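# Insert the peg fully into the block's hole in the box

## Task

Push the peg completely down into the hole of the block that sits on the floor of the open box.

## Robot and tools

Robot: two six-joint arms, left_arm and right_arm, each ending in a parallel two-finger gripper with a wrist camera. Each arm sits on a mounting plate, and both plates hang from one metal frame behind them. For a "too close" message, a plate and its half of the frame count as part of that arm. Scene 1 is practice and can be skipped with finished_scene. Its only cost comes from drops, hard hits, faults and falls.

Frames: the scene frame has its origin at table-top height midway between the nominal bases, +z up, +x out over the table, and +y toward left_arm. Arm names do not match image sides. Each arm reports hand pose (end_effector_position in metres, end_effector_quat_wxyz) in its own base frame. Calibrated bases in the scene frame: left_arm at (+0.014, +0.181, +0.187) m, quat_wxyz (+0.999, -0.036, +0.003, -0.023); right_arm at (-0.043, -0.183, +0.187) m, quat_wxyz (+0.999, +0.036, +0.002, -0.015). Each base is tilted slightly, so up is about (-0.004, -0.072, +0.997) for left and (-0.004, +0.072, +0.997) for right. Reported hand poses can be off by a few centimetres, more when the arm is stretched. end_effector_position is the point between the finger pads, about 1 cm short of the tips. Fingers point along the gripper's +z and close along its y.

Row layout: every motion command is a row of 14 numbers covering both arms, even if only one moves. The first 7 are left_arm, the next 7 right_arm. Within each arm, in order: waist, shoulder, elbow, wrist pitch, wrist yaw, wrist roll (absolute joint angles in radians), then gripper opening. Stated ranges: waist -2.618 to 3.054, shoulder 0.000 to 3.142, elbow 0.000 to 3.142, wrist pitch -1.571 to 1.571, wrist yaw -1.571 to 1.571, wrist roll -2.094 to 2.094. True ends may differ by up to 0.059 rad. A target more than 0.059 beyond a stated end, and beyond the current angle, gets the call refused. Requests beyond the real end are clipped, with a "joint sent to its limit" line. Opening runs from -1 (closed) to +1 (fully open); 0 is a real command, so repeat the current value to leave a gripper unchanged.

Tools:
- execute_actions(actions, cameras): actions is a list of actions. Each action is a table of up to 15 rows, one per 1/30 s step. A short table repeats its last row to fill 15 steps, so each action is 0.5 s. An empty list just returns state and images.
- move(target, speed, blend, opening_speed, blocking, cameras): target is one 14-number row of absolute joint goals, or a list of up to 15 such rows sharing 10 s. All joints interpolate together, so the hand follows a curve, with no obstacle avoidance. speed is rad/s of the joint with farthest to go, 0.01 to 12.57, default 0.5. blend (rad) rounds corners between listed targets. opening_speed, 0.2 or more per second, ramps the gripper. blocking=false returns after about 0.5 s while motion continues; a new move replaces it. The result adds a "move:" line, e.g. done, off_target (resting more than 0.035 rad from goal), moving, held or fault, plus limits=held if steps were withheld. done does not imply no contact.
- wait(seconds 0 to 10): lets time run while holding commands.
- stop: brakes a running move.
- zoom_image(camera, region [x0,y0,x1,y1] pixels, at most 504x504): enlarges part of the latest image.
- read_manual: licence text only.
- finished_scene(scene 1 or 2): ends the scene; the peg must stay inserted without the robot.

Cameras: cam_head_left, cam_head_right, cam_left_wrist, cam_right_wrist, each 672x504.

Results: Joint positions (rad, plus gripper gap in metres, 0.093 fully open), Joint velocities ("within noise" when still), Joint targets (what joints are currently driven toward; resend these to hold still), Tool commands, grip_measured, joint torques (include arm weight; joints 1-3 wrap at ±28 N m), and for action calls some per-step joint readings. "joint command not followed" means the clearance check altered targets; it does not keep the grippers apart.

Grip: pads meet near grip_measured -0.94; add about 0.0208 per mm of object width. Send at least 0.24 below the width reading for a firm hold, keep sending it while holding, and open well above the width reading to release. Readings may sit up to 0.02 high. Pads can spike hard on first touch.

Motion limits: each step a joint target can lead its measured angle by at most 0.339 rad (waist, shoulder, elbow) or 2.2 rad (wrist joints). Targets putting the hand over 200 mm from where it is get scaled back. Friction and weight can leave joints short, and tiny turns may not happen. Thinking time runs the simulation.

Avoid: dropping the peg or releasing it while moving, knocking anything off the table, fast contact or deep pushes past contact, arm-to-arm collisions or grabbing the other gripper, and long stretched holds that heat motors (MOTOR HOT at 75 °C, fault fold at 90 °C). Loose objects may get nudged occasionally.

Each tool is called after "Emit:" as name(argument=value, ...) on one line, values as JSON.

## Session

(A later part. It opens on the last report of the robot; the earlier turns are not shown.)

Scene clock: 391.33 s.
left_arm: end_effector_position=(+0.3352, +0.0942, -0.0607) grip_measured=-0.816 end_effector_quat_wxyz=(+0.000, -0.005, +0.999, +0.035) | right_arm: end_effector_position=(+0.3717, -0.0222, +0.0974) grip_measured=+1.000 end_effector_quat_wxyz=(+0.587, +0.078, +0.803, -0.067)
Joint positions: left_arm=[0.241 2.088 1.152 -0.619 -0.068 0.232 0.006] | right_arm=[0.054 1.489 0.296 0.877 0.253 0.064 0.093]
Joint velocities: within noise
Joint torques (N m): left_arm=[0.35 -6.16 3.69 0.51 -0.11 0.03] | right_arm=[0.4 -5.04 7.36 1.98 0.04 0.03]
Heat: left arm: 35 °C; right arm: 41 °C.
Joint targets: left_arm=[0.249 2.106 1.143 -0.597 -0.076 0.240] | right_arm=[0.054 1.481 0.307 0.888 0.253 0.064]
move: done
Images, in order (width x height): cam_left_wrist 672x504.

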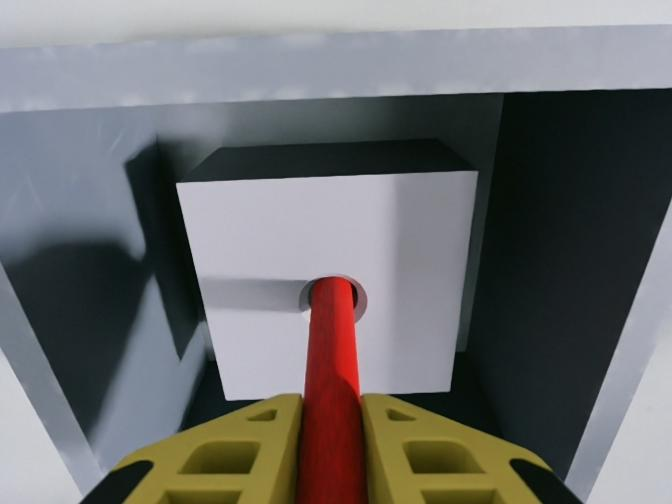

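Emit:
move(target=[[0.253,2.168,1.118,-0.511,-0.076,0.24,-0.92,0.054,1.481,0.307,0.888,0.253,0.064,1]], speed=0.12, cameras=["cam_left_wrist"])

Emit:
move(target=[[0.256,2.21,1.112,-0.465,-0.076,0.24,-0.92,0.054,1.481,0.307,0.888,0.253,0.064,1]], speed=0.12, cameras=["cam_left_wrist","cam_head_right"])

Scene clock: 398.93 s.
left_arm: end_effector_position=(+0.3350, +0.0956, -0.0855) grip_measured=-0.816 end_effector_quat_wxyz=(+0.002, -0.007, +0.999, +0.035) | right_arm: end_effector_position=(+0.3717, -0.0222, +0.0974) grip_measured=+1.000 end_effector_quat_wxyz=(+0.587, +0.078, +0.803, -0.067)
Joint positions: left_arm=[0.245 2.15 1.126 -0.527 -0.068 0.232 0.006] | right_arm=[0.054 1.489 0.296 0.877 0.253 0.064 0.093]
Joint velocities: within noise
Joint torques (N m): left_arm=[0.31 -6.27 3.33 0.45 -0.1 0.02] | right_arm=[0.53 -5.05 7.3 1.99 0.07 0.04]
Heat: left arm: 35 °C; right arm: 41 °C.
Joint targets: left_arm=[0.253 2.168 1.118 -0.511 -0.076 0.240] | right_arm=[0.054 1.481 0.307 0.888 0.253 0.064]
move: done
Images, in order (width x height): cam_left_wrist 672x504.

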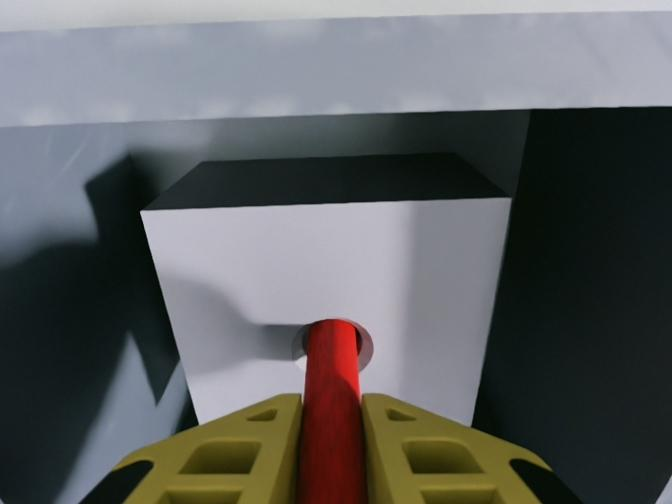

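Scene clock: 399.93 s.
left_arm: end_effector_position=(+0.3349, +0.0970, -0.1001) grip_measured=-0.816 end_effector_quat_wxyz=(+0.002, -0.009, +0.999, +0.036) | right_arm: end_effector_position=(+0.3717, -0.0222, +0.0974) grip_measured=+1.000 end_effector_quat_wxyz=(+0.587, +0.078, +0.803, -0.067)
Joint positions: left_arm=[0.249 2.192 1.12 -0.479 -0.068 0.232 0.006] | right_arm=[0.054 1.489 0.296 0.877 0.253 0.064 0.093]
Joint velocities: within noise
Joint torques (N m): left_arm=[0.27 -6.39 3.15 0.43 -0.09 0.02] | right_arm=[0.49 -5.04 7.35 2 0.06 0.03]
Heat: left arm: 35 °C; right arm: 41 °C.
Joint targets: left_arm=[0.256 2.210 1.112 -0.465 -0.076 0.240] | right_arm=[0.054 1.481 0.307 0.888 0.253 0.064]
move: done
Images, in order (width x height): cam_head_right 672x504, cam_left_wrist 672x504.

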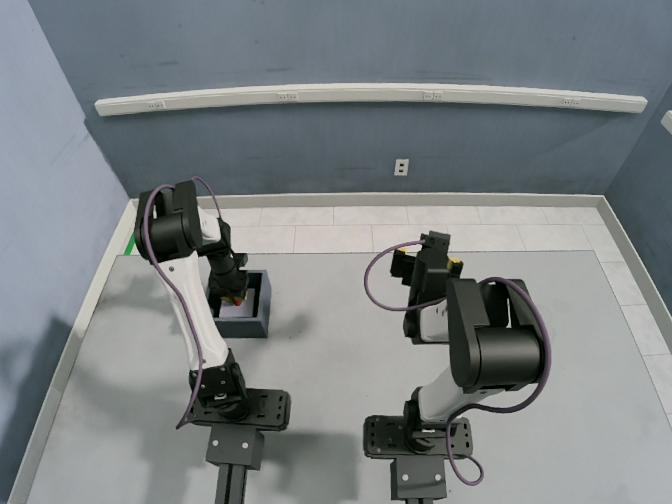

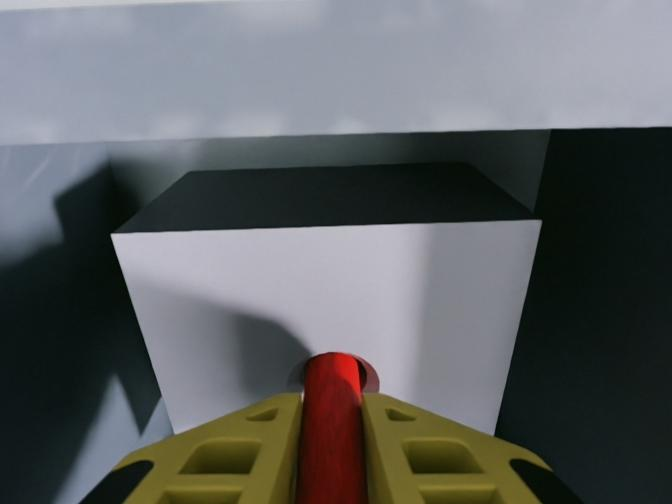

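Emit:
move(target=[[0.258,2.24,1.108,-0.433,-0.076,0.24,-0.92,0.054,1.481,0.307,0.888,0.253,0.064,1]], speed=0.1, cameras=["cam_left_wrist"])

Emit:
move(target=[[0.259,2.265,1.104,-0.404,-0.076,0.24,-0.92,0.054,1.481,0.307,0.888,0.253,0.064,1]], speed=0.1, cameras=["cam_left_wrist"])

Scene clock: 404.27 s.
left_arm: end_effector_position=(+0.3352, +0.0970, -0.1053) grip_measured=-0.816 end_effector_quat_wxyz=(+0.001, -0.009, +0.999, +0.036) | right_arm: end_effector_position=(+0.3717, -0.0222, +0.0974) grip_measured=+1.000 end_effector_quat_wxyz=(+0.587, +0.078, +0.803, -0.067)
Joint positions: left_arm=[0.249 2.208 1.12 -0.464 -0.068 0.232 0.006] | right_arm=[0.054 1.489 0.296 0.877 0.253 0.064 0.093]
Joint velocities: within noise
Joint torques (N m): left_arm=[0.44 -5.34 2.76 0.63 -0.11 0.01] | right_arm=[0.46 -4.98 7.35 1.99 0.08 0.05]
Heat: left arm: 35 °C; right arm: 41 °C.
Joint targets: left_arm=[0.258 2.240 1.108 -0.433 -0.076 0.240] | right_arm=[0.054 1.481 0.307 0.888 0.253 0.064]
move: done
Images, in order (width x height): cam_left_wrist 672x504.

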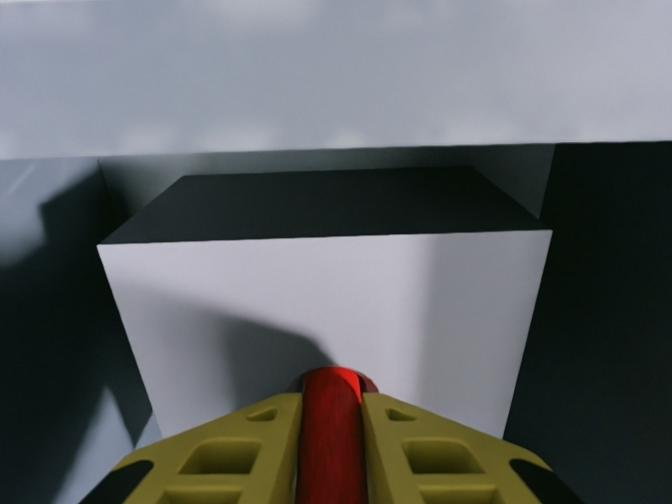

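Scene clock: 404.97 s.
left_arm: end_effector_position=(+0.3349, +0.0970, -0.1060) grip_measured=-0.817 end_effector_quat_wxyz=(+0.001, -0.009, +0.999, +0.035) | right_arm: end_effector_position=(+0.3717, -0.0222, +0.0974) grip_measured=+1.000 end_effector_quat_wxyz=(+0.587, +0.078, +0.803, -0.067)
Joint positions: left_arm=[0.249 2.21 1.12 -0.463 -0.068 0.232 0.006] | right_arm=[0.054 1.489 0.296 0.877 0.253 0.064 0.093]
Joint velocities: within noise
Joint torques (N m): left_arm=[0.5 -3.37 2.37 0.94 -0.1 0.02] | right_arm=[0.58 -5.14 7.42 2.02 0.07 0.04]
Heat: left arm: 35 °C; right arm: 41 °C.
Joint targets: left_arm=[0.259 2.265 1.104 -0.404 -0.076 0.240] | right_arm=[0.054 1.481 0.307 0.888 0.253 0.064]
move: off_target (left_arm); left_arm: the wrist pitch is farthest, 0.059 rad from its target
Images, in order (width x height): cam_left_wrist 672x504.

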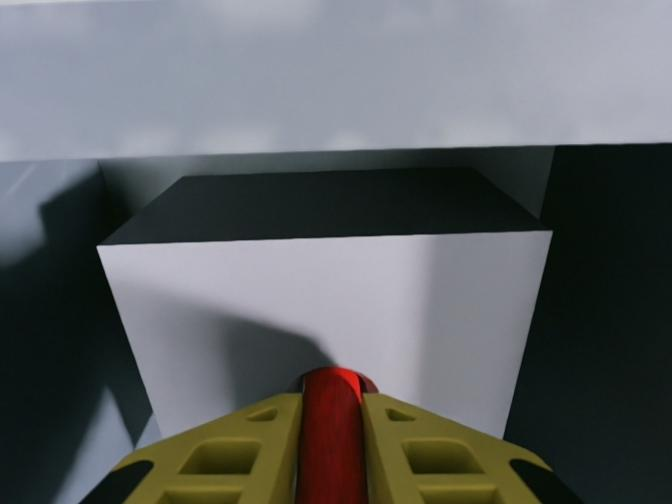

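Emit:
move(target=[[0.257,2.225,1.112,-0.448,-0.072,0.236,-0.92,0.054,1.481,0.307,0.888,0.253,0.064,1],[0.257,2.225,1.112,-0.448,-0.072,0.236,-0.2,0.054,1.481,0.307,0.888,0.253,0.064,1]], speed=0.15, opening_speed=0.6, cameras=[])

Emit:
move(target=[[0.25,2.09,1.14,-0.61,-0.072,0.236,-0.2,0.054,1.481,0.307,0.888,0.253,0.064,1],[0.24,1.94,1.17,-0.84,-0.072,0.236,-0.2,0.054,1.481,0.307,0.888,0.253,0.064,1]], speed=0.3, blend=[0.03,0], cameras=["cam_left_wrist","cam_head_right"])

Scene clock: 412.77 s.
left_arm: end_effector_position=(+0.3348, +0.0969, -0.1063) grip_measured=-0.202 end_effector_quat_wxyz=(+0.001, -0.009, +0.999, +0.035) | right_arm: end_effector_position=(+0.3717, -0.0222, +0.0974) grip_measured=+1.000 end_effector_quat_wxyz=(+0.587, +0.078, +0.803, -0.067)
Joint positions: left_arm=[0.249 2.21 1.119 -0.461 -0.068 0.232 0.036] | right_arm=[0.054 1.489 0.296 0.877 0.253 0.064 0.093]
Joint velocities: within noise
Joint torques (N m): left_arm=[0.32 -6.75 3.12 0.42 -0.05 -0.02] | right_arm=[0.49 -5.08 7.32 1.99 0.06 0.05]
Heat: left arm: 35 °C; right arm: 41 °C.
Joint targets: left_arm=[0.257 2.225 1.112 -0.448 -0.072 0.236] | right_arm=[0.054 1.481 0.307 0.888 0.253 0.064]
move: done
No camera images: "cameras" was empty.

Scene clock: 414.73 s.
left_arm: end_effector_position=(+0.2991, +0.0879, -0.0253) grip_measured=-0.202 end_effector_quat_wxyz=(-0.053, -0.007, +0.998, +0.022) | right_arm: end_effector_position=(+0.3717, -0.0222, +0.0974) grip_measured=+1.000 end_effector_quat_wxyz=(+0.587, +0.078, +0.803, -0.067)
Joint positions: left_arm=[0.249 1.977 1.146 -0.833 -0.068 0.232 0.036] | right_arm=[0.054 1.489 0.296 0.877 0.253 0.064 0.093]
Joint velocities: within noise
Joint torques (N m): left_arm=[-0.95 -10 6.6 -0.08 -0.05 -0.02] | right_arm=[0.49 -5.08 7.23 2 0.08 0.03]
Heat: left arm: 35 °C; right arm: 41 °C.
Joint targets: left_arm=[0.240 1.940 1.170 -0.840 -0.072 0.236] | right_arm=[0.054 1.481 0.307 0.888 0.253 0.064]
move: off_target (left_arm); left_arm: the shoulder is farthest, 0.037 rad from its target
Images, in order (width x height): cam_head_right 672x504, cam_left_wrist 672x504.

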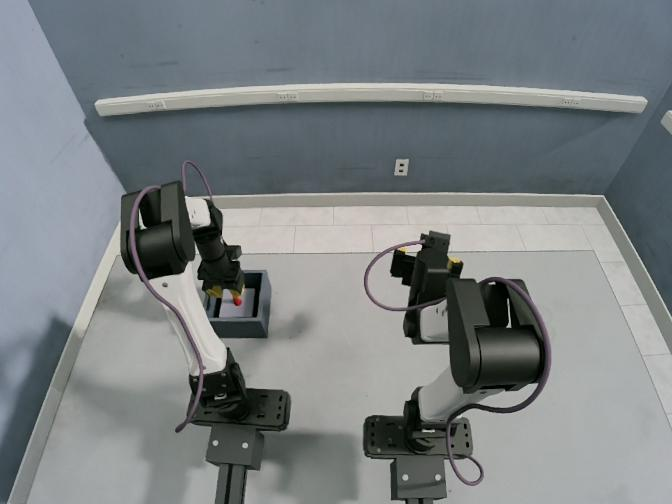

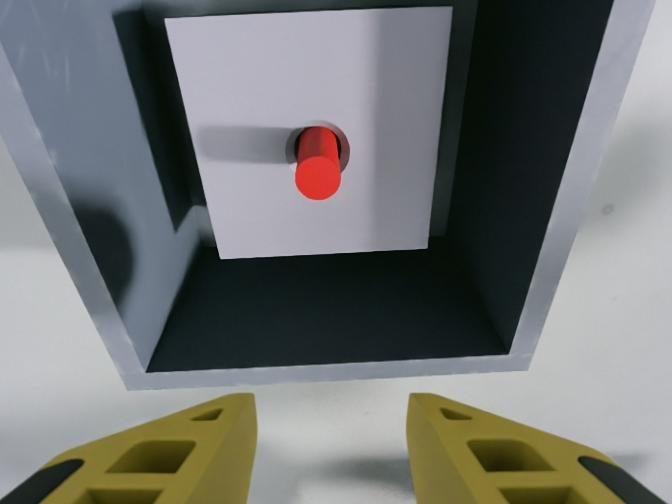

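Emit:
finished_scene(scene=2)

The scene is finished: the task was done.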